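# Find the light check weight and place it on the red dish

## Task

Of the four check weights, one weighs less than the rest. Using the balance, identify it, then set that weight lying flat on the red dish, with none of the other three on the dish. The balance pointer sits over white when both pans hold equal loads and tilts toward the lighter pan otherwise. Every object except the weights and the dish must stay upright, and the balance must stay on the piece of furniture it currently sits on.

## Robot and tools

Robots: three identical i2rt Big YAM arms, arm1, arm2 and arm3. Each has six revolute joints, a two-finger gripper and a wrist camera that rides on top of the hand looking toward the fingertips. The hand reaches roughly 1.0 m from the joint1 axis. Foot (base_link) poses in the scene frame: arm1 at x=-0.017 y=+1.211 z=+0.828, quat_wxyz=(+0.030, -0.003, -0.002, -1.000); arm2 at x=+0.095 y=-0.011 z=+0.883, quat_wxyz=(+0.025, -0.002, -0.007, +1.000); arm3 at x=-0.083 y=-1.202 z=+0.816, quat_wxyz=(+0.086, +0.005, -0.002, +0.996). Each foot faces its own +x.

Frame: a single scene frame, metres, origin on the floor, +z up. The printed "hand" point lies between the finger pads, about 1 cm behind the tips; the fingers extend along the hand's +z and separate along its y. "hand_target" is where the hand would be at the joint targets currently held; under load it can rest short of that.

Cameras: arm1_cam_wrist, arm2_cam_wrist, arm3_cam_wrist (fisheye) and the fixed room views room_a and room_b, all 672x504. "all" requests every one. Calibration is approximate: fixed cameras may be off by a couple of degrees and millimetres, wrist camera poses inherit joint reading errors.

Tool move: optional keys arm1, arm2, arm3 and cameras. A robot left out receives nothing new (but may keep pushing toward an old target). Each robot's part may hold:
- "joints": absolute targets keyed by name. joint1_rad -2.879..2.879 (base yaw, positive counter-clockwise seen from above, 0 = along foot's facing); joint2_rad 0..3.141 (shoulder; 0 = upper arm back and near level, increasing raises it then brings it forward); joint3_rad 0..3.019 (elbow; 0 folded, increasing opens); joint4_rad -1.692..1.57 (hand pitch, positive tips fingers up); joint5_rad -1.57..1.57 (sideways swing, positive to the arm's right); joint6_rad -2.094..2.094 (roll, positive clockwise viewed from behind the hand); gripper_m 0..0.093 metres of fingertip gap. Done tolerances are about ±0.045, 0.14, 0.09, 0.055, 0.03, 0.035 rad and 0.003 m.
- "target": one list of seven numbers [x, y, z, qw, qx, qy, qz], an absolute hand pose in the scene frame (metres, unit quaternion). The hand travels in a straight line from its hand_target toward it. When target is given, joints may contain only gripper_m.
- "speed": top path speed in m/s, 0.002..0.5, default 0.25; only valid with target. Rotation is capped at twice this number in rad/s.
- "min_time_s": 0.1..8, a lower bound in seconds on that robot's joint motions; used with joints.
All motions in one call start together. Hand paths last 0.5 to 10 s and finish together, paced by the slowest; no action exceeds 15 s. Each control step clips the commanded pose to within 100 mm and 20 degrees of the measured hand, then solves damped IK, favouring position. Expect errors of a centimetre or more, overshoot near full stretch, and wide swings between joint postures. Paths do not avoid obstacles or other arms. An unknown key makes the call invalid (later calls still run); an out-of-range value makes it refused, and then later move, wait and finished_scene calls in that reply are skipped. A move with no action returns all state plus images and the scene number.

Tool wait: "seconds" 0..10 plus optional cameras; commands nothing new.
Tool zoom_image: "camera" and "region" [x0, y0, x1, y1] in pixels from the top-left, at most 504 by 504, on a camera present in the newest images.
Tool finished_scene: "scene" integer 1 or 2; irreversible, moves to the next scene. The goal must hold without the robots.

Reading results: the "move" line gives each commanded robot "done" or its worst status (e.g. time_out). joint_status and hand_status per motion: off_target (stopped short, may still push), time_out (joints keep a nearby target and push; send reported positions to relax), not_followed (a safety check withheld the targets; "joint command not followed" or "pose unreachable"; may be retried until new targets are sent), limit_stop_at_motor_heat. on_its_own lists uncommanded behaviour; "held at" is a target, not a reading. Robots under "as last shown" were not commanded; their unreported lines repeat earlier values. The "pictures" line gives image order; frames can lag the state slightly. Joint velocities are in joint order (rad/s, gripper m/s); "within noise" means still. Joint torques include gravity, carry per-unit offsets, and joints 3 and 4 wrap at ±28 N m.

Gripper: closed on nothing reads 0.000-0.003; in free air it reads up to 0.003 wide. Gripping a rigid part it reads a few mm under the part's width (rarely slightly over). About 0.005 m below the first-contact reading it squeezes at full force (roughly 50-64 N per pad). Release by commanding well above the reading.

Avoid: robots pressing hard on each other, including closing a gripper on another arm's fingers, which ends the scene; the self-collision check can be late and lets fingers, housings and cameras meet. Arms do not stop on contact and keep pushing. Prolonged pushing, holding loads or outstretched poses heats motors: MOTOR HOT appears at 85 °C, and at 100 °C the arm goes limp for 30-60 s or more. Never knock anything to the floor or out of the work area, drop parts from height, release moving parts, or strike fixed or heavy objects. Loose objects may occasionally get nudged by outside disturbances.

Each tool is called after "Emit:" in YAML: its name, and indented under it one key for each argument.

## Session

Emit:
move:
  cameras: ["all"]

Scene clock: 0.00 s.
Joint torques (N m): no reading
Heat: arm1: hottest joint2_rad 35 °C; arm2: hottest joint2_rad 29 °C; arm3: hottest joint2_rad 34 °C.
Joint velocities: within noise
arm1.joint_positions: joint1_rad=+0.776 joint2_rad=+0.602 joint3_rad=+1.507 joint4_rad=-1.261 joint5_rad=+0.098 joint6_rad=+0.607 gripper_m=+0.09396
arm1.joint_status: not commanded
arm1.hand: x=-0.1701 y=+1.0660 z=+1.4453 quat_wxyz=(-0.349, -0.815, -0.066, +0.458) (m; scene frame)
arm1.hand_target: x=-0.1672 y=+1.0692 z=+1.4585 quat_wxyz=(-0.357, -0.807, -0.065, +0.467) (m; scene frame)
arm1.hand_status: not commanded
arm2.joint_positions: joint1_rad=+0.021 joint2_rad=+0.603 joint3_rad=+1.379 joint4_rad=-1.633 joint5_rad=-0.031 joint6_rad=+0.148 gripper_m=+0.09396
arm2.joint_status: not commanded
arm2.hand: x=-0.0901 y=-0.0176 z=+1.3638 quat_wxyz=(+0.028, +0.934, -0.076, -0.347) (m; scene frame)
arm2.hand_target: x=-0.0886 y=-0.0177 z=+1.3731 quat_wxyz=(+0.029, +0.930, -0.075, -0.358) (m; scene frame)
arm2.hand_status: not commanded
arm3.joint_positions: joint1_rad=+0.525 joint2_rad=+0.628 joint3_rad=+1.422 joint4_rad=-1.611 joint5_rad=-0.278 joint6_rad=-0.485 gripper_m=+0.09396
arm3.joint_status: not commanded
arm3.hand: x=-0.2389 y=-1.3139 z=+1.3216 quat_wxyz=(+0.100, +0.819, +0.423, -0.375) (m; scene frame)
arm3.hand_target: x=-0.2372 y=-1.3133 z=+1.3293 quat_wxyz=(+0.099, +0.815, +0.422, -0.384) (m; scene frame)
arm3.hand_status: not commanded
pictures: arm1_cam_wrist, arm2_cam_wrist, arm3_cam_wrist, room_a, room_b
camera_calibration:
arm1_cam_wrist: T_world_to_cam=[[-0.426578, 0.750242, -0.505142, -0.142259], [0.876534, 0.205232, -0.435395, 0.562627], [-0.22298, -0.628504, -0.74516, 1.8366], [0, 0, 0, 1]] pos_world=[-0.144322, 1.14557, 1.54166]
arm2_cam_wrist: T_world_to_cam=[[0.114776, 0.987548, -0.107587, 0.175562], [0.988832, -0.123942, -0.0827592, 0.205023], [-0.0950631, -0.0968864, -0.990745, 1.46502], [0, 0, 0, 1]] pos_world=[-0.0836141, -0.00602373, 1.48732]
arm3_cam_wrist: T_world_to_cam=[[-0.763962, 0.629021, 0.143855, 0.455582], [0.608574, 0.776494, -0.163383, 1.38403], [-0.214474, -0.0372722, -0.976018, 1.31615], [0, 0, 0, 1]] pos_world=[-0.211956, -1.3122, 1.44517]

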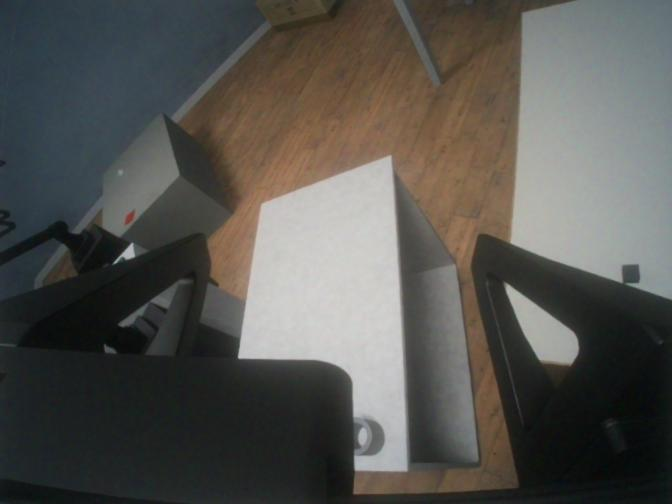

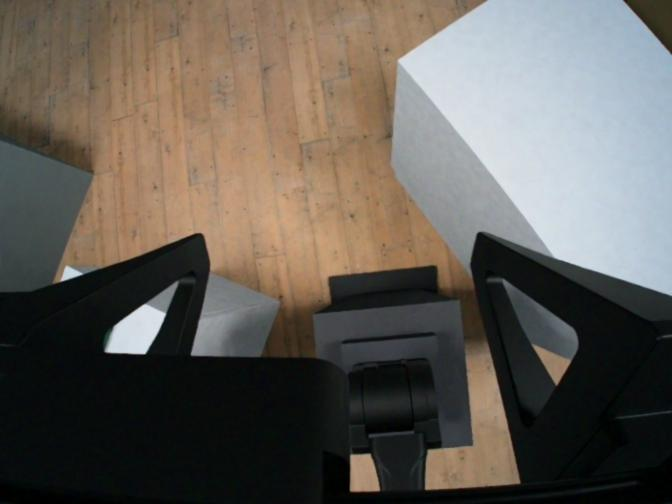

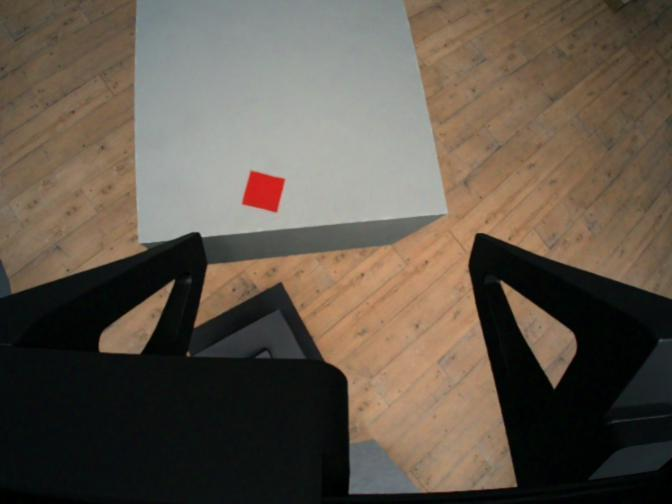

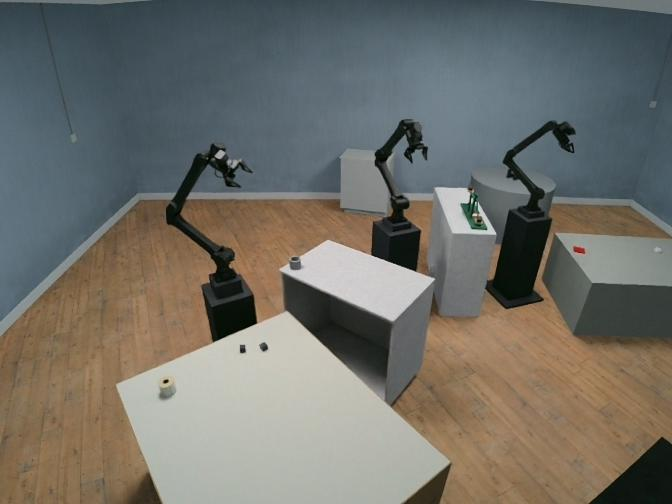

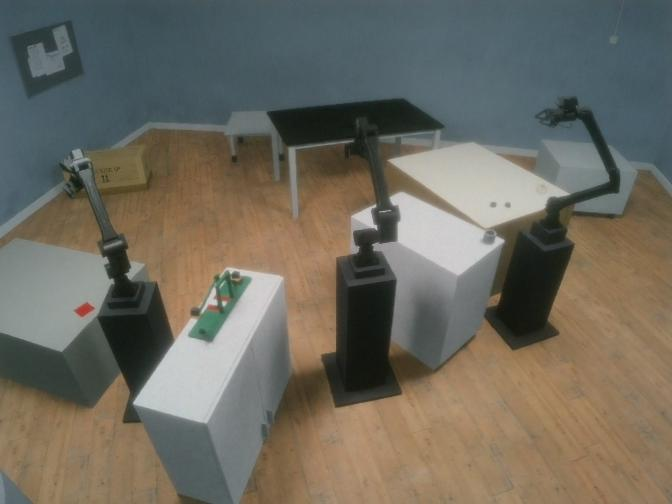

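Emit:
zoom_image:
  camera: "room_b"
  region: [180, 255, 260, 345]

Emit:
zoom_image:
  camera: "room_a"
  region: [430, 170, 510, 250]

Emit:
zoom_image:
  camera: "room_b"
  region: [460, 170, 580, 260]

Scaled by 5.600 from the camera's 672x504 image, which has a finer 960x720 frame.

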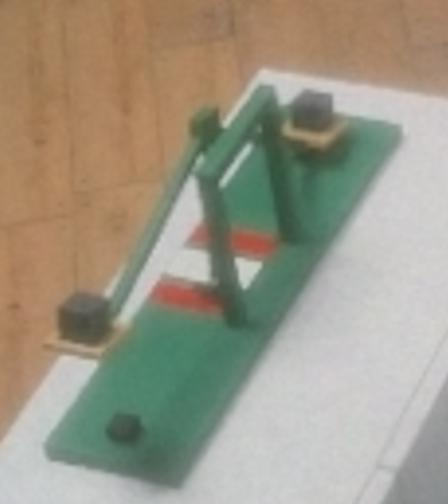

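Scaled by 6.300 from the camera's 672x504 image, which has a finer 960x720 frame.

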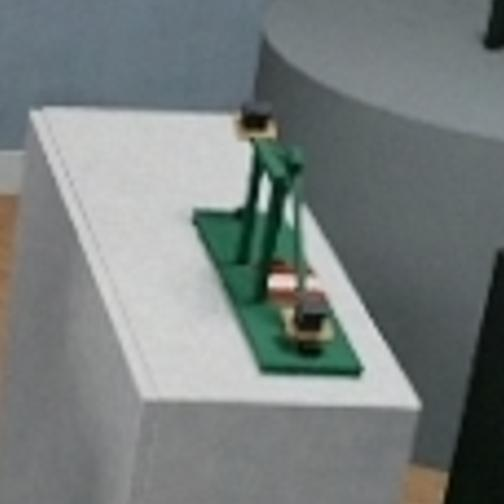

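Scaled by 4.200 from the camera's 672x504 image, which has a finer 960x720 frame.

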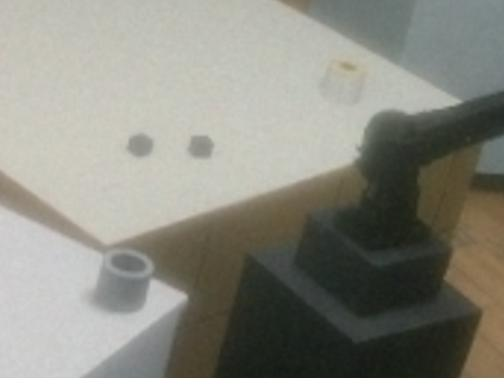

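Emit:
move:
  arm3: {"joints": {"joint1_rad": -2.163, "joint2_rad": 1.53, "joint3_rad": 1.517, "joint4_rad": -1.528, "joint5_rad": 0, "joint6_rad": 1.35}, "min_time_s": 3.5}
  cameras: ["arm3_cam_wrist", "room_a", "room_b"]

Emit:
zoom_image:
  camera: "room_b"
  region: [150, 225, 260, 345]

Emit:
zoom_image:
  camera: "room_a"
  region: [430, 140, 530, 240]

Scene clock: 5.93 s.
Joint torques (N m): arm1=[-0.5 3.25 9.96 2.11 0.09 -0.18] | arm2=[1.55 2.43 10.76 1.73 -0.03 0.07] | arm3=[-0.67 -12.45 11.49 0.77 0.16 0]
Heat: arm1: hottest joint2_rad 35 °C; arm2: hottest joint2_rad 29 °C; arm3: hottest joint2_rad 34 °C.
move: arm3 done
Joint velocities: within noise
arm1, arm2: as last shown
arm3.joint_positions: joint1_rad=-2.166 joint2_rad=+1.511 joint3_rad=+1.471 joint4_rad=-1.536 joint5_rad=-0.001 joint6_rad=+1.341 gripper_m=+0.09398
arm3.joint_status: all done
arm3.hand: x=+0.2298 y=-0.8810 z=+1.0648 quat_wxyz=(+0.007, -0.265, -0.964, +0.000) (m; scene frame)
arm3.hand_target: x=+0.2402 y=-0.8685 z=+1.0741 quat_wxyz=(-0.002, -0.268, -0.963, -0.015) (m; scene frame)
arm3.hand_status: not commanded
pictures: arm3_cam_wrist, room_a, room_b
camera_calibration:
arm3_cam_wrist: T_world_to_cam=[[-0.521545, -0.853217, 0.00345267, -0.633796], [-0.686837, 0.422236, 0.591585, -0.097633], [-0.506208, 0.306166, -0.806236, 1.37105], [0, 0, 0, 1]] pos_world=[0.296424, -0.91931, 1.16533]

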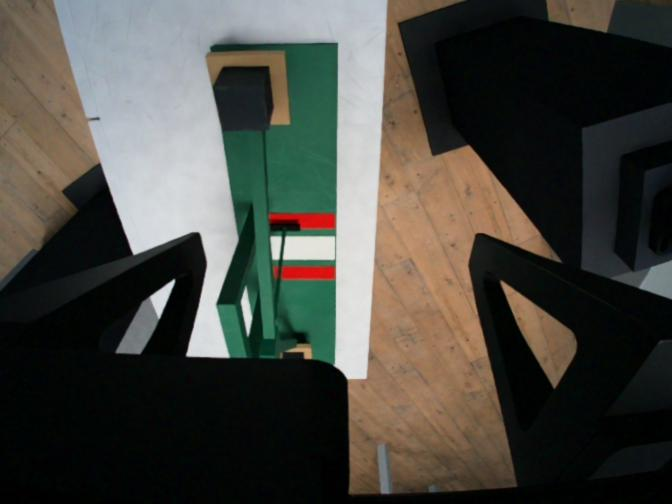

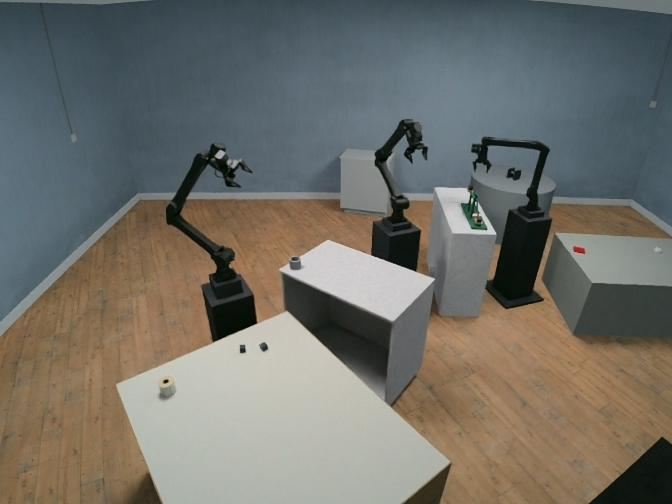

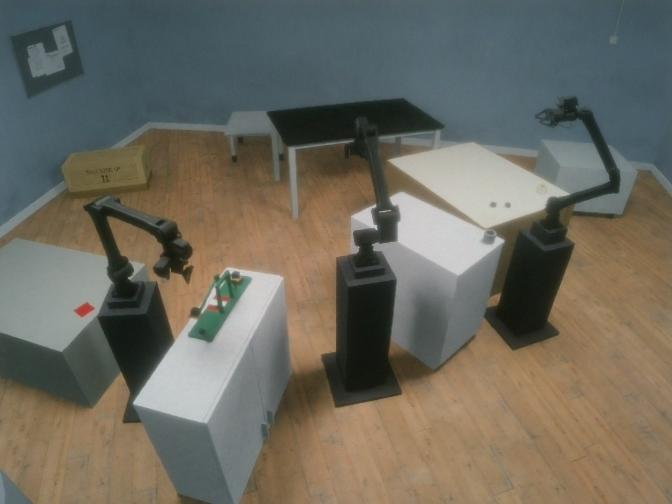

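Scaled by 4.200 from the camera's 672x504 image, which has a finer 960x720 frame.

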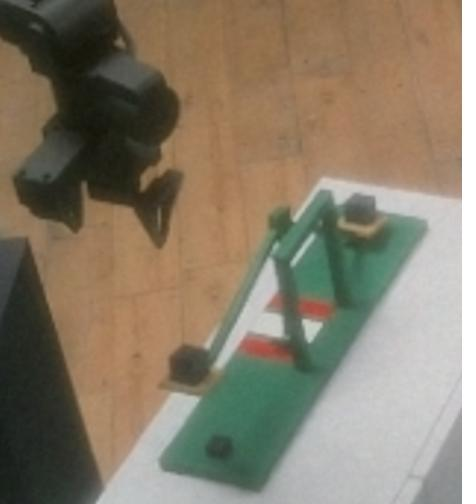

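Scaled by 5.040 from the camera's 672x504 image, which has a finer 960x720 frame.

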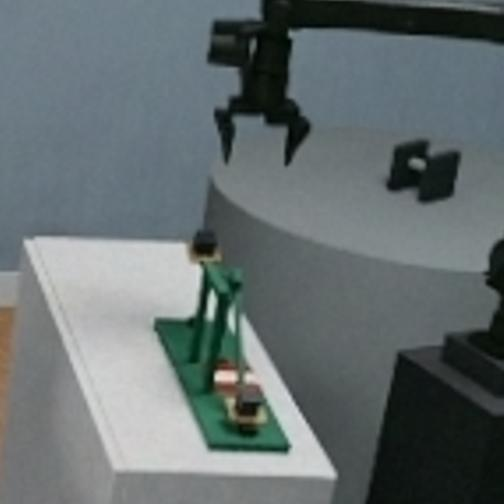

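Emit:
move:
  arm3: {"target": [0.285, -0.835, 1.005, 0.0, 0.266, 0.964, 0.0], "speed": 0.15}
  cameras: ["arm3_cam_wrist", "room_a", "room_b"]

Emit:
zoom_image:
  camera: "arm3_cam_wrist"
  region: [200, 60, 480, 280]

Emit:
zoom_image:
  camera: "room_a"
  region: [440, 150, 500, 210]

Emit:
zoom_image:
  camera: "room_b"
  region: [170, 270, 230, 330]

Scene clock: 7.97 s.
Joint torques (N m): arm1=[0.21 2.96 9.78 2.15 0.11 -0.15] | arm2=[1.38 2.26 10.69 1.74 -0.02 0.08] | arm3=[-1.67 -14.86 11.25 0.7 0.24 -0.13]
Heat: arm1: hottest joint2_rad 35 °C; arm2: hottest joint2_rad 29 °C; arm3: hottest joint2_rad 34 °C.
move: arm3 off_target
Joint velocities: within noise
arm1, arm2: as last shown
arm3.joint_positions: joint1_rad=-2.171 joint2_rad=+1.684 joint3_rad=+1.508 joint4_rad=-1.422 joint5_rad=+0.008 joint6_rad=+1.338 gripper_m=+0.09398
arm3.joint_status: not commanded
arm3.hand: x=+0.2697 y=-0.8446 z=+0.9995 quat_wxyz=(+0.008, -0.266, -0.964, +0.012) (m; scene frame)
arm3.hand_target: x=+0.2845 y=-0.8355 z=+1.0051 quat_wxyz=(+0.000, -0.266, -0.964, +0.000) (m; scene frame)
arm3.hand_status: off_target (0.019 m and 1.7 deg from the pose sent, 0.094 m and 0.8 deg at the start)
pictures: arm3_cam_wrist, room_a, room_b
camera_calibration:
arm3_cam_wrist: T_world_to_cam=[[-0.522983, -0.851912, 0.0270984, -0.603831], [-0.680988, 0.436751, 0.587796, -0.032498], [-0.512586, 0.288953, -0.808556, 1.31698], [0, 0, 0, 1]] pos_world=[0.337142, -0.880764, 1.10032]

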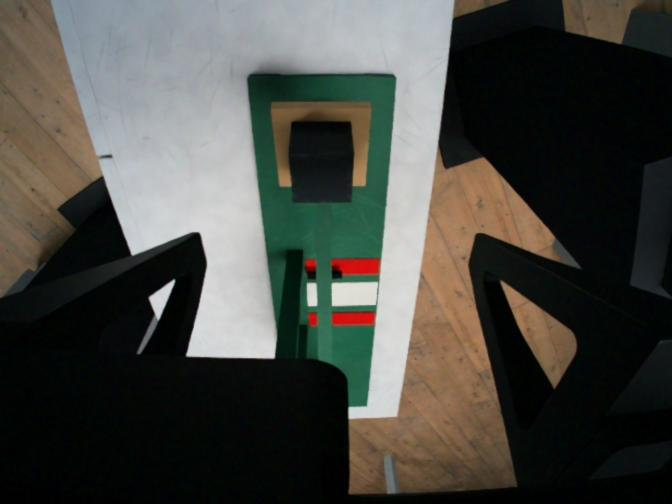

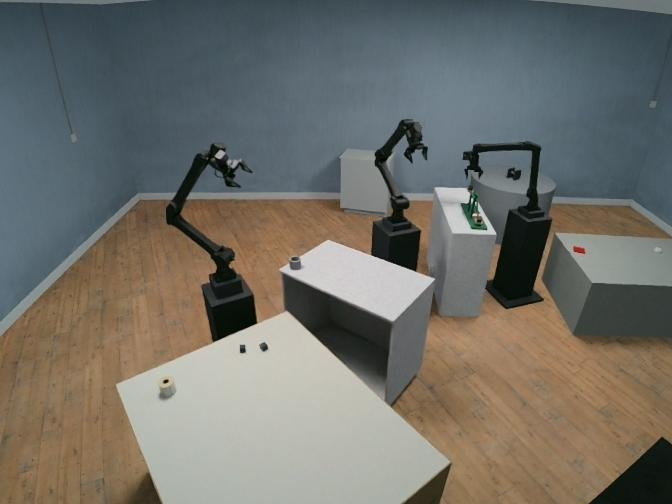

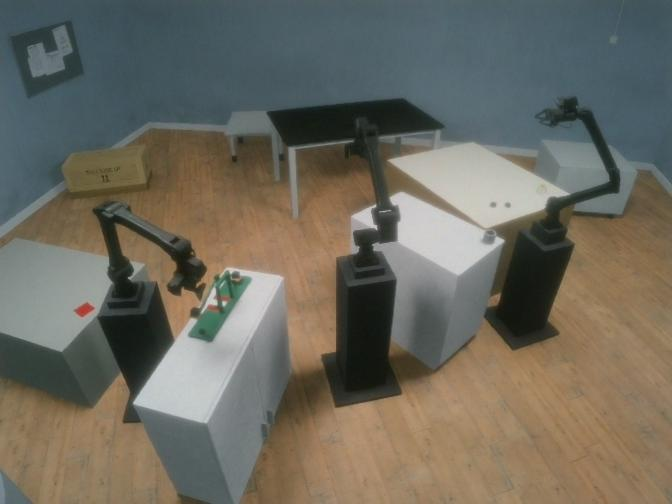

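Scaled by 1.800 from the camera's 672x504 image, which has a finer 960x720 frame.

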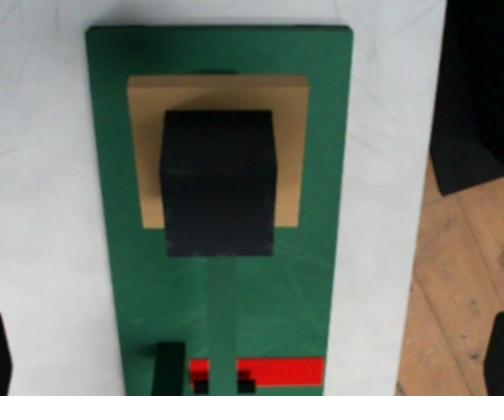

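Scaled by 8.400 from the camera's 672x504 image, which has a finer 960x720 frame.

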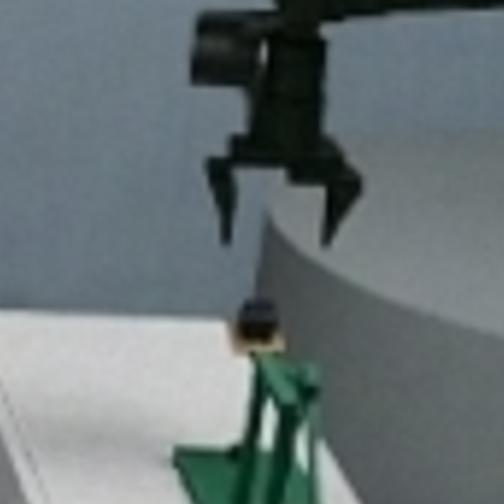

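Scaled by 8.400 from the camera's 672x504 image, which has a finer 960x720 frame.

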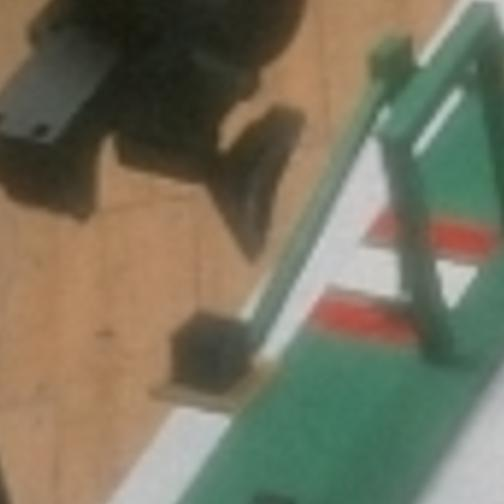

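Emit:
move:
  arm3: {"target": [0.289, -0.829, 0.933, 0.0, 0.266, 0.964, 0.0], "speed": 0.1}
  cameras: ["arm3_cam_wrist", "room_a"]

Emit:
zoom_image:
  camera: "room_a"
  region: [440, 150, 500, 210]

Scene clock: 10.00 s.
Joint torques (N m): arm1=[-0.26 2.84 9.94 2.22 0.08 -0.14] | arm2=[1.49 2.26 10.73 1.77 -0.03 0.09] | arm3=[-1.44 -15.27 7.72 0.92 0.22 -0.11]
Heat: arm1: hottest joint2_rad 35 °C; arm2: hottest joint3_rad 30 °C; arm3: hottest joint2_rad 34 °C.
move: arm3 off_target
Joint velocities: within noise
arm1, arm2: as last shown
arm3.joint_positions: joint1_rad=-2.171 joint2_rad=+1.744 joint3_rad=+1.446 joint4_rad=-1.252 joint5_rad=+0.008 joint6_rad=+1.338 gripper_m=+0.09398
arm3.joint_status: not commanded
arm3.hand: x=+0.2851 y=-0.8280 z=+0.9469 quat_wxyz=(-0.003, -0.267, -0.964, -0.009) (m; scene frame)
arm3.hand_target: x=+0.2887 y=-0.8292 z=+0.9332 quat_wxyz=(+0.000, -0.266, -0.964, +0.000) (m; scene frame)
arm3.hand_status: off_target (0.014 m and 1.1 deg from the pose sent, 0.071 m and 1.7 deg at the start)
pictures: arm3_cam_wrist, room_a
camera_calibration:
arm3_cam_wrist: T_world_to_cam=[[-0.523565, -0.851764, -0.019446, -0.535814], [-0.700208, 0.417178, 0.579372, -0.00103931], [-0.485375, 0.316955, -0.814831, 1.29886], [0, 0, 0, 1]] pos_world=[0.349175, -0.867634, 1.04854]

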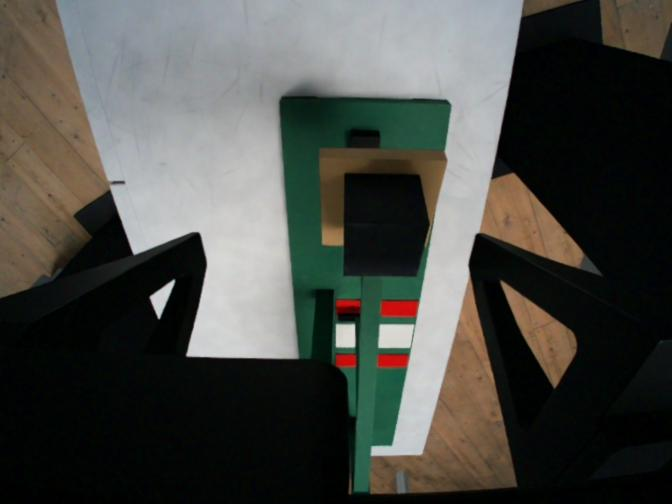

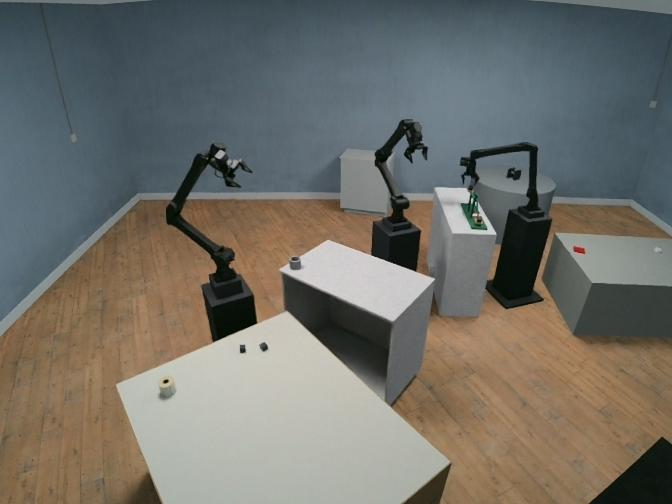

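Scaled by 8.400 from the camera's 672x504 image, which has a finer 960x720 frame.

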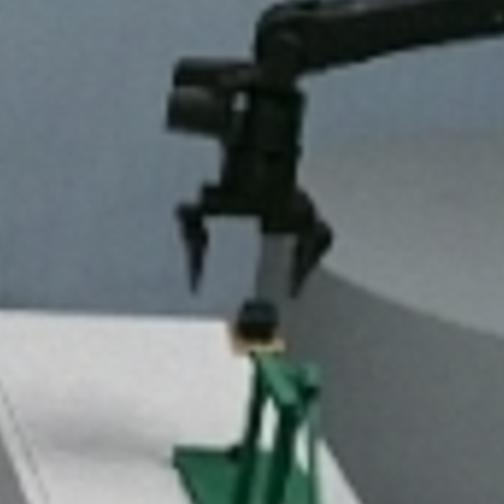

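Emit:
move:
  arm3: {"target": [0.276, -0.840, 0.920, 0.0, 0.266, 0.964, 0.0], "speed": 0.1}
  cameras: ["arm3_cam_wrist", "room_a"]

Emit:
zoom_image:
  camera: "room_a"
  region: [440, 150, 500, 210]

Scene clock: 11.33 s.
Joint torques (N m): arm1=[-0.44 3.02 9.94 2.14 0.1 -0.16] | arm2=[1.61 2.2 10.77 1.78 -0.03 0.09] | arm3=[-1.26 -17.14 7.17 0.79 0.22 -0.09]
Heat: arm1: hottest joint2_rad 35 °C; arm2: hottest joint3_rad 30 °C; arm3: hottest joint2_rad 34 °C.
move: arm3 done
Joint velocities: within noise
arm1, arm2: as last shown
arm3.joint_positions: joint1_rad=-2.171 joint2_rad=+1.744 joint3_rad=+1.374 joint4_rad=-1.204 joint5_rad=+0.008 joint6_rad=+1.338 gripper_m=+0.09398
arm3.joint_status: not commanded
arm3.hand: x=+0.2743 y=-0.8387 z=+0.9209 quat_wxyz=(+0.002, -0.267, -0.964, +0.002) (m; scene frame)
arm3.hand_target: x=+0.2759 y=-0.8400 z=+0.9200 quat_wxyz=(+0.000, -0.266, -0.964, +0.000) (m; scene frame)
arm3.hand_status: done (0.002 m and 0.4 deg from the pose sent, 0.031 m and 1.1 deg at the start)
pictures: arm3_cam_wrist, room_a
camera_calibration:
arm3_cam_wrist: T_world_to_cam=[[-0.5235, -0.852014, 0.00440332, -0.573242], [-0.690376, 0.427203, 0.583848, 0.0124782], [-0.499328, 0.302604, -0.811851, 1.26487], [0, 0, 0, 1]] pos_world=[0.34011, -0.876498, 1.02213]

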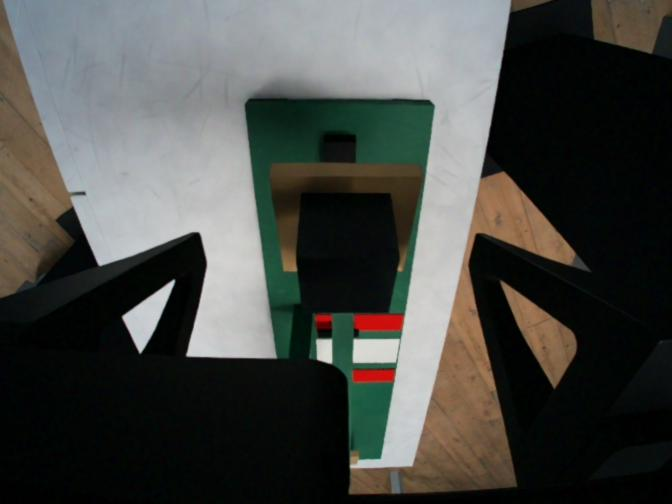

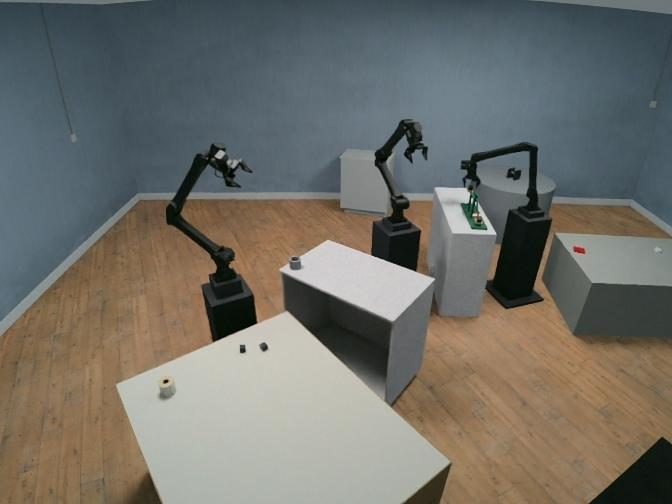

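Scaled by 8.400 from the camera's 672x504 image, which has a finer 960x720 frame.

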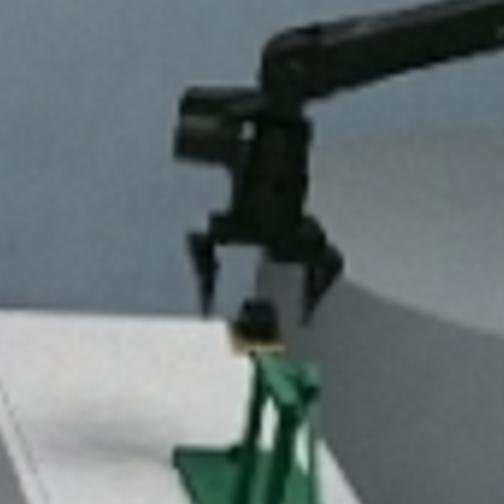

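Emit:
move:
  arm3: {"joints": {"gripper_m": 0.045}}

Emit:
move:
  arm3: {"joints": {"gripper_m": 0.033}}

Emit:
move:
  arm3: {"joints": {"gripper_m": 0.022}}
  cameras: ["arm3_cam_wrist", "room_a"]

Emit:
zoom_image:
  camera: "room_a"
  region: [440, 150, 500, 210]

Scene clock: 12.33 s.
Joint torques (N m): arm1=[-0.62 2.78 9.99 2 0.09 -0.15] | arm2=[1.55 2.2 10.69 1.78 -0.04 0.08] | arm3=[-1.26 -16.97 7.19 0.81 0.22 -0.09]
Heat: arm1: hottest joint2_rad 35 °C; arm2: hottest joint3_rad 30 °C; arm3: hottest joint2_rad 34 °C.
move: arm3 done
Joint velocities: within noise
arm1, arm2: as last shown
arm3.joint_positions: joint1_rad=-2.171 joint2_rad=+1.744 joint3_rad=+1.374 joint4_rad=-1.204 joint5_rad=+0.008 joint6_rad=+1.338 gripper_m=+0.04520
arm3.joint_status: all done
arm3.hand: x=+0.2744 y=-0.8386 z=+0.9209 quat_wxyz=(+0.002, -0.267, -0.964, +0.002) (m; scene frame)
arm3.hand_target: x=+0.2759 y=-0.8400 z=+0.9200 quat_wxyz=(+0.000, -0.266, -0.964, +0.000) (m; scene frame)
arm3.hand_status: not commanded
pictures: none

Scene clock: 12.83 s.
Joint torques (N m): arm1=[-0.32 2.96 9.88 2.09 0.09 -0.14] | arm2=[1.38 2.08 10.71 1.73 -0.03 0.08] | arm3=[-1.26 -17.08 7.17 0.81 0.21 -0.09]
Heat: arm1: hottest joint2_rad 35 °C; arm2: hottest joint3_rad 30 °C; arm3: hottest joint2_rad 34 °C.
move: arm3 done
Joint velocities: within noise
arm1, arm2: as last shown
arm3.joint_positions: joint1_rad=-2.171 joint2_rad=+1.744 joint3_rad=+1.374 joint4_rad=-1.204 joint5_rad=+0.008 joint6_rad=+1.338 gripper_m=+0.03319
arm3.joint_status: all done
arm3.hand: x=+0.2744 y=-0.8386 z=+0.9209 quat_wxyz=(+0.002, -0.267, -0.964, +0.002) (m; scene frame)
arm3.hand_target: x=+0.2759 y=-0.8400 z=+0.9200 quat_wxyz=(+0.000, -0.266, -0.964, +0.000) (m; scene frame)
arm3.hand_status: not commanded
pictures: none

Scene clock: 13.27 s.
Joint torques (N m): arm1=[-0.56 2.96 9.95 2.03 0.11 -0.16] | arm2=[1.49 2.14 10.73 1.74 -0.03 0.09] | arm3=[-1.2 -17.03 7.19 0.81 0.21 -0.09]
Heat: arm1: hottest joint2_rad 35 °C; arm2: hottest joint3_rad 30 °C; arm3: hottest joint2_rad 34 °C.
move: arm3 off_target
Joint velocities: within noise
arm1, arm2: as last shown
arm3.joint_positions: joint1_rad=-2.171 joint2_rad=+1.744 joint3_rad=+1.374 joint4_rad=-1.204 joint5_rad=+0.008 joint6_rad=+1.338 gripper_m=+0.02979
arm3.joint_status: gripper_m off_target (ended at +0.02981, target +0.02200)
arm3.hand: x=+0.2744 y=-0.8386 z=+0.9209 quat_wxyz=(+0.002, -0.267, -0.964, +0.002) (m; scene frame)
arm3.hand_target: x=+0.2759 y=-0.8400 z=+0.9200 quat_wxyz=(+0.000, -0.266, -0.964, +0.000) (m; scene frame)
arm3.hand_status: not commanded
pictures: arm3_cam_wrist, room_a
camera_calibration:
arm3_cam_wrist: T_world_to_cam=[[-0.523449, -0.852047, 0.00402018, -0.572845], [-0.690543, 0.426985, 0.583809, 0.012453], [-0.49915, 0.302819, -0.811881, 1.26508], [0, 0, 0, 1]] pos_world=[0.340209, -0.876499, 1.02213]

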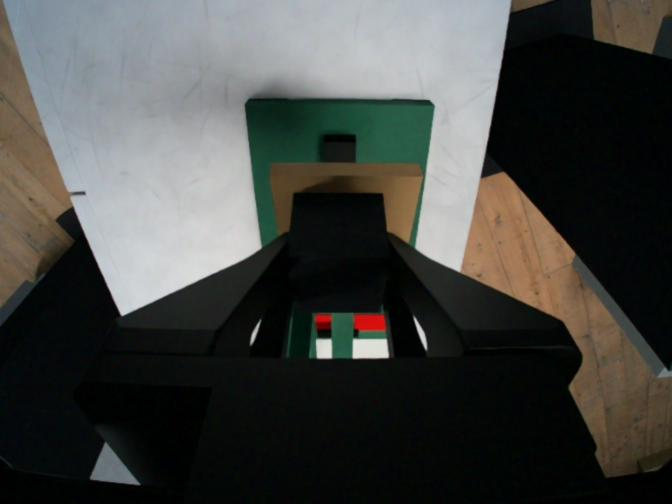

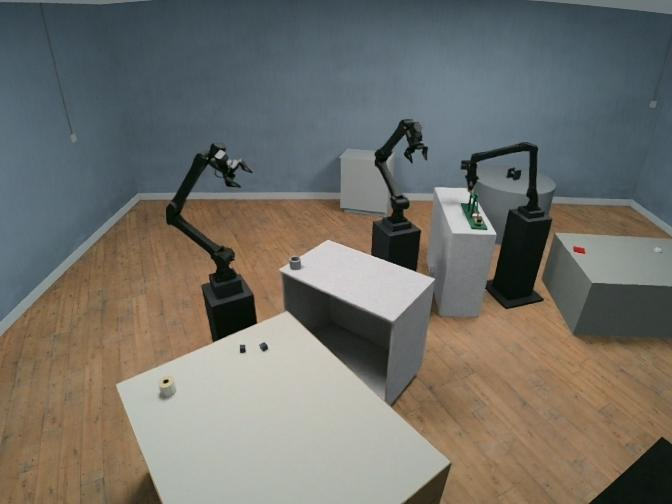

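Scaled by 8.400 from the camera's 672x504 image, which has a finer 960x720 frame.

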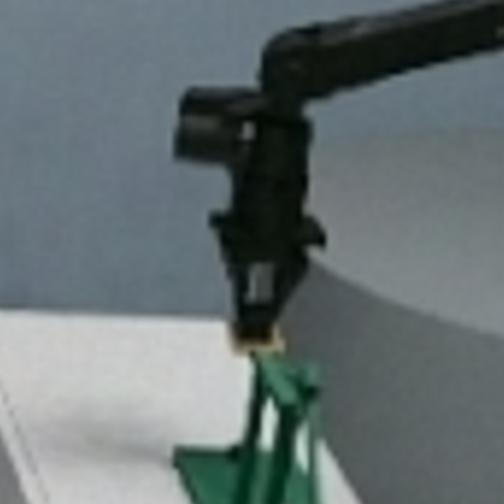

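Emit:
move:
  arm3: {"target": [0.27, -0.845, 1.05, 0.0, 0.266, 0.964, 0.0], "speed": 0.2}
  cameras: ["room_a"]

Emit:
zoom_image:
  camera: "room_a"
  region: [440, 140, 510, 210]

Emit:
move:
  arm3: {"joints": {"joint1_rad": 0.95, "joint2_rad": 1.85, "joint3_rad": 1.086, "joint4_rad": -0.807, "joint5_rad": 0, "joint6_rad": 0}, "min_time_s": 4}
  cameras: ["arm3_cam_wrist", "room_a", "room_b"]

Scene clock: 15.20 s.
Joint torques (N m): arm1=[-0.26 3.55 9.94 2.1 0.11 -0.13] | arm2=[1.44 2.26 10.71 1.78 -0.03 0.09] | arm3=[-0.79 -15.44 11.49 0.18 0.21 -0.03]
Heat: arm1: hottest joint3_rad 36 °C; arm2: hottest joint3_rad 31 °C; arm3: hottest joint2_rad 35 °C.
move: arm3 off_target
Joint velocities: within noise
arm1.joint_positions: joint1_rad=+0.776 joint2_rad=+0.602 joint3_rad=+1.507 joint4_rad=-1.261 joint5_rad=+0.098 joint6_rad=+0.607 gripper_m=+0.09396
arm1.joint_status: not commanded
arm1.hand: x=-0.1701 y=+1.0660 z=+1.4453 quat_wxyz=(-0.349, -0.815, -0.066, +0.458) (m; scene frame)
arm1.hand_target: x=-0.1672 y=+1.0692 z=+1.4585 quat_wxyz=(-0.357, -0.807, -0.065, +0.467) (m; scene frame)
arm1.hand_status: not commanded
arm2.joint_positions: joint1_rad=+0.021 joint2_rad=+0.603 joint3_rad=+1.379 joint4_rad=-1.633 joint5_rad=-0.031 joint6_rad=+0.148 gripper_m=+0.09396
arm2.joint_status: not commanded
arm2.hand: x=-0.0901 y=-0.0176 z=+1.3638 quat_wxyz=(+0.028, +0.934, -0.076, -0.347) (m; scene frame)
arm2.hand_target: x=-0.0886 y=-0.0177 z=+1.3731 quat_wxyz=(+0.029, +0.930, -0.075, -0.358) (m; scene frame)
arm2.hand_status: not commanded
arm3.joint_positions: joint1_rad=-2.171 joint2_rad=+1.642 joint3_rad=+1.548 joint4_rad=-1.507 joint5_rad=+0.008 joint6_rad=+1.338 gripper_m=+0.02979
arm3.joint_status: not commanded
arm3.hand: x=+0.2614 y=-0.8537 z=+1.0347 quat_wxyz=(+0.009, -0.266, -0.964, +0.014) (m; scene frame)
arm3.hand_target: x=+0.2694 y=-0.8454 z=+1.0499 quat_wxyz=(+0.000, -0.266, -0.964, +0.000) (m; scene frame)
arm3.hand_status: off_target (0.020 m and 1.9 deg from the pose sent, 0.129 m and 0.3 deg at the start)
pictures: room_a

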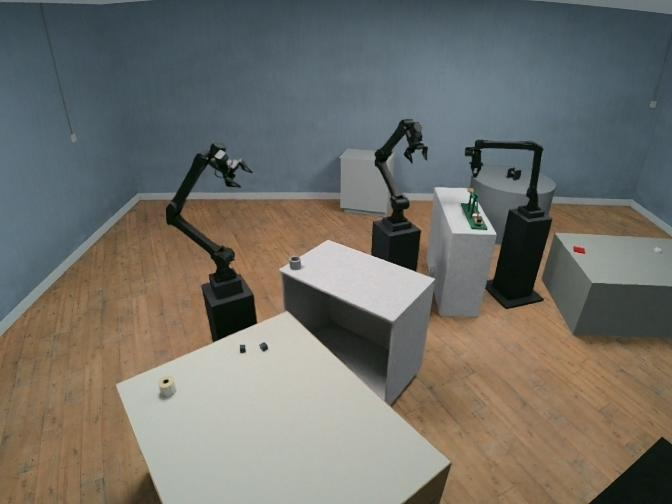

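Scaled by 7.200 from the camera's 672x504 image, which has a finer 960x720 frame.

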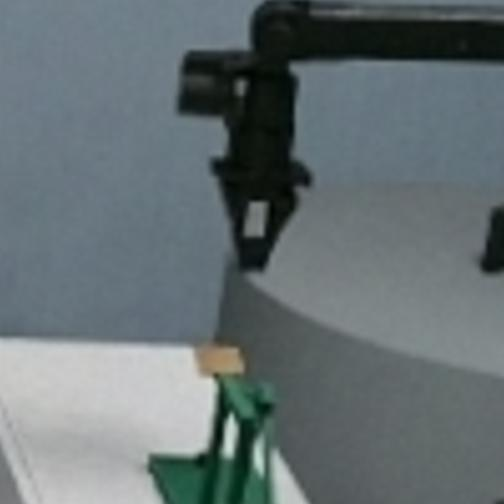

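Scene clock: 19.93 s.
Joint torques (N m): arm1=[-0.44 2.9 9.91 2.17 0.08 -0.12] | arm2=[1.55 2.37 10.73 1.76 -0.03 0.08] | arm3=[-1.79 -14.51 6.09 0.94 0.06 -0.09]
Heat: arm1: hottest joint3_rad 36 °C; arm2: hottest joint3_rad 32 °C; arm3: hottest joint2_rad 35 °C.
move: arm3 done
Joint velocities: within noise
arm1, arm2: as last shown
arm3.joint_positions: joint1_rad=+0.956 joint2_rad=+1.826 joint3_rad=+1.088 joint4_rad=-0.816 joint5_rad=+0.000 joint6_rad=+0.009 gripper_m=+0.02979
arm3.joint_status: all done
arm3.hand: x=-0.4161 y=-1.5327 z=+0.7921 quat_wxyz=(-0.001, +0.926, +0.378, -0.010) (m; scene frame)
arm3.hand_target: x=-0.4166 y=-1.5290 z=+0.7811 quat_wxyz=(-0.004, +0.925, +0.379, -0.003) (m; scene frame)
arm3.hand_status: not commanded
pictures: arm3_cam_wrist, room_a, room_b
camera_calibration:
arm3_cam_wrist: T_world_to_cam=[[-0.691395, 0.722422, 0.00886349, 0.814268], [0.599087, 0.566414, 0.565924, 0.671729], [0.403816, 0.396587, -0.82441, 1.55539], [0, 0, 0, 1]] pos_world=[-0.467535, -1.58557, 0.894914]

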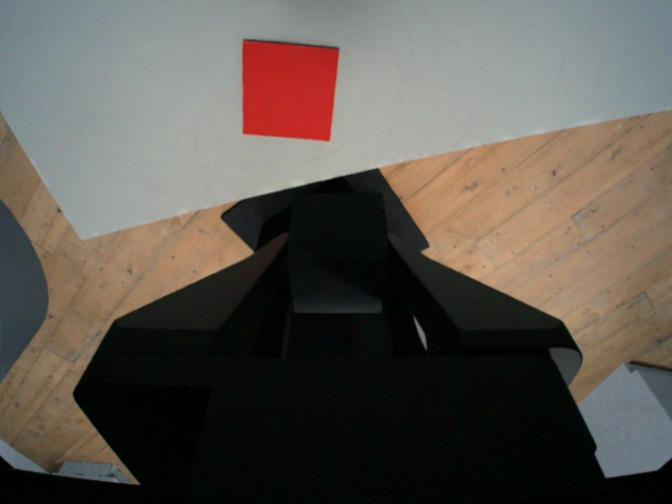

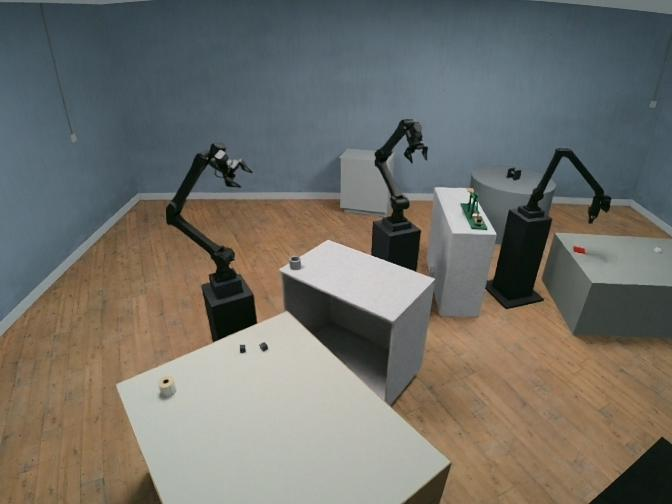

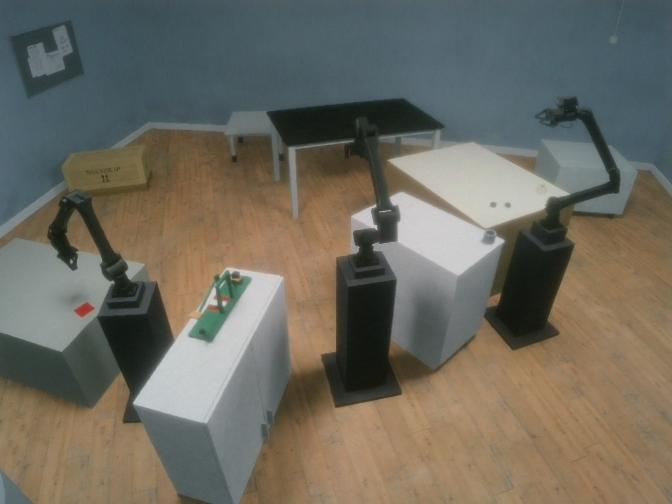

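Emit:
move:
  arm3: {"target": [-0.380, -1.572, 0.62, 0.0, 0.926, 0.378, 0.0], "speed": 0.2}
  cameras: ["arm3_cam_wrist", "room_a", "room_b"]

Emit:
zoom_image:
  camera: "room_a"
  region: [550, 200, 620, 270]

Emit:
zoom_image:
  camera: "room_b"
  region: [50, 250, 120, 320]

Scene clock: 22.33 s.
Joint torques (N m): arm1=[-0.38 2.61 9.88 2.18 0.08 -0.19] | arm2=[1.61 2.2 10.69 1.78 -0.04 0.09] | arm3=[-0.97 -16.79 5.56 0.79 -0.05 0.06]
Heat: arm1: hottest joint3_rad 37 °C; arm2: hottest joint3_rad 32 °C; arm3: hottest joint2_rad 35 °C.
move: arm3 off_target
Joint velocities: within noise
arm1, arm2: as last shown
arm3.joint_positions: joint1_rad=+1.064 joint2_rad=+2.197 joint3_rad=+1.084 joint4_rad=-0.473 joint5_rad=-0.009 joint6_rad=+0.113 gripper_m=+0.02979
arm3.joint_status: not commanded
arm3.hand: x=-0.3752 y=-1.5620 z=+0.6239 quat_wxyz=(-0.004, +0.925, +0.380, +0.006) (m; scene frame)
arm3.hand_target: x=-0.3798 y=-1.5717 z=+0.6202 quat_wxyz=(+0.000, +0.926, +0.378, +0.000) (m; scene frame)
arm3.hand_status: off_target (0.012 m and 0.9 deg from the pose sent, 0.180 m and 1.2 deg at the start)
pictures: arm3_cam_wrist, room_a, room_b
camera_calibration:
arm3_cam_wrist: T_world_to_cam=[[-0.694641, 0.71935, 0.00285145, 0.862921], [0.580794, 0.558497, 0.592249, 0.723261], [0.424442, 0.413057, -0.80575, 1.43375], [0, 0, 0, 1]] pos_world=[-0.42919, -1.6169, 0.724434]

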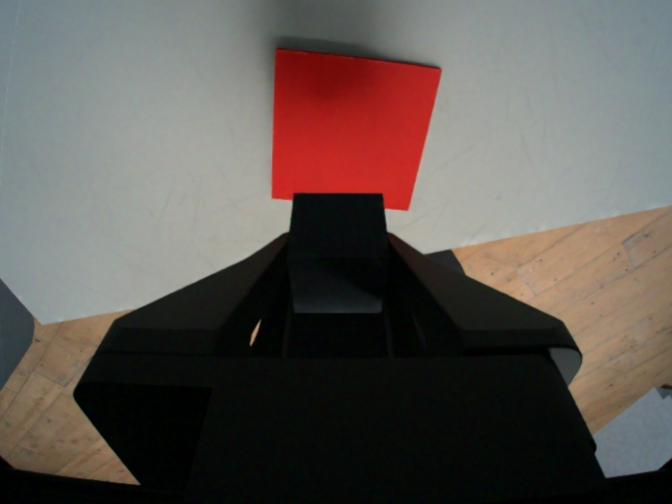

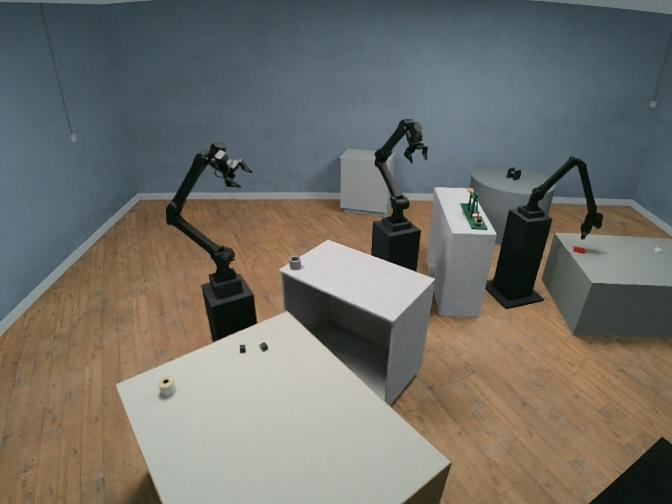

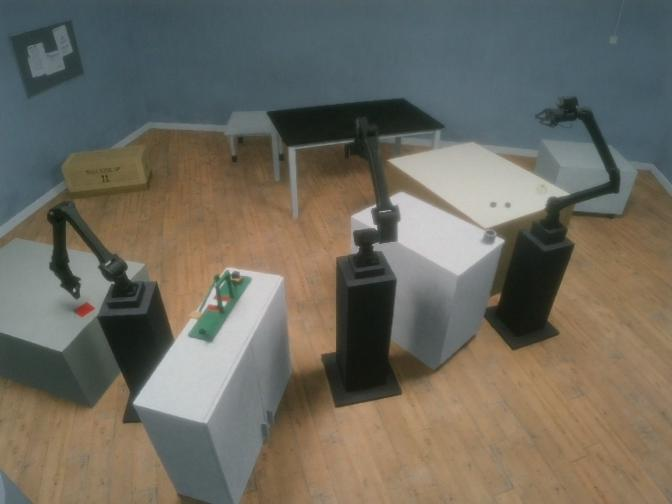

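Scaled by 7.200 from the camera's 672x504 image, which has a finer 960x720 frame.

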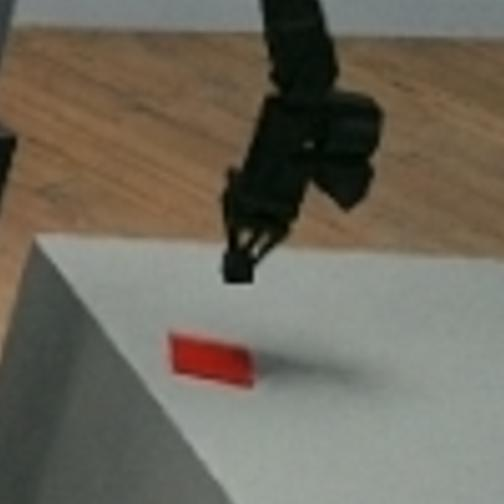

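Scaled by 7.200 from the camera's 672x504 image, which has a finer 960x720 frame.

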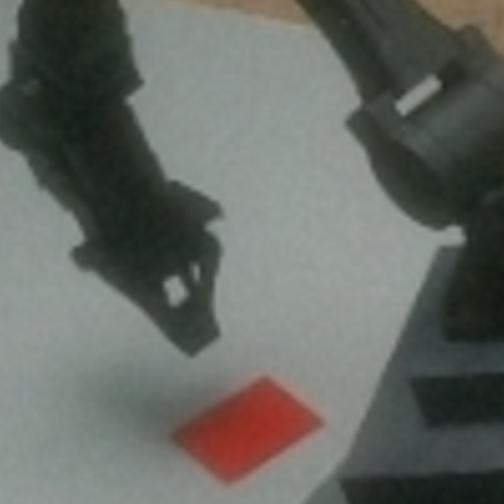

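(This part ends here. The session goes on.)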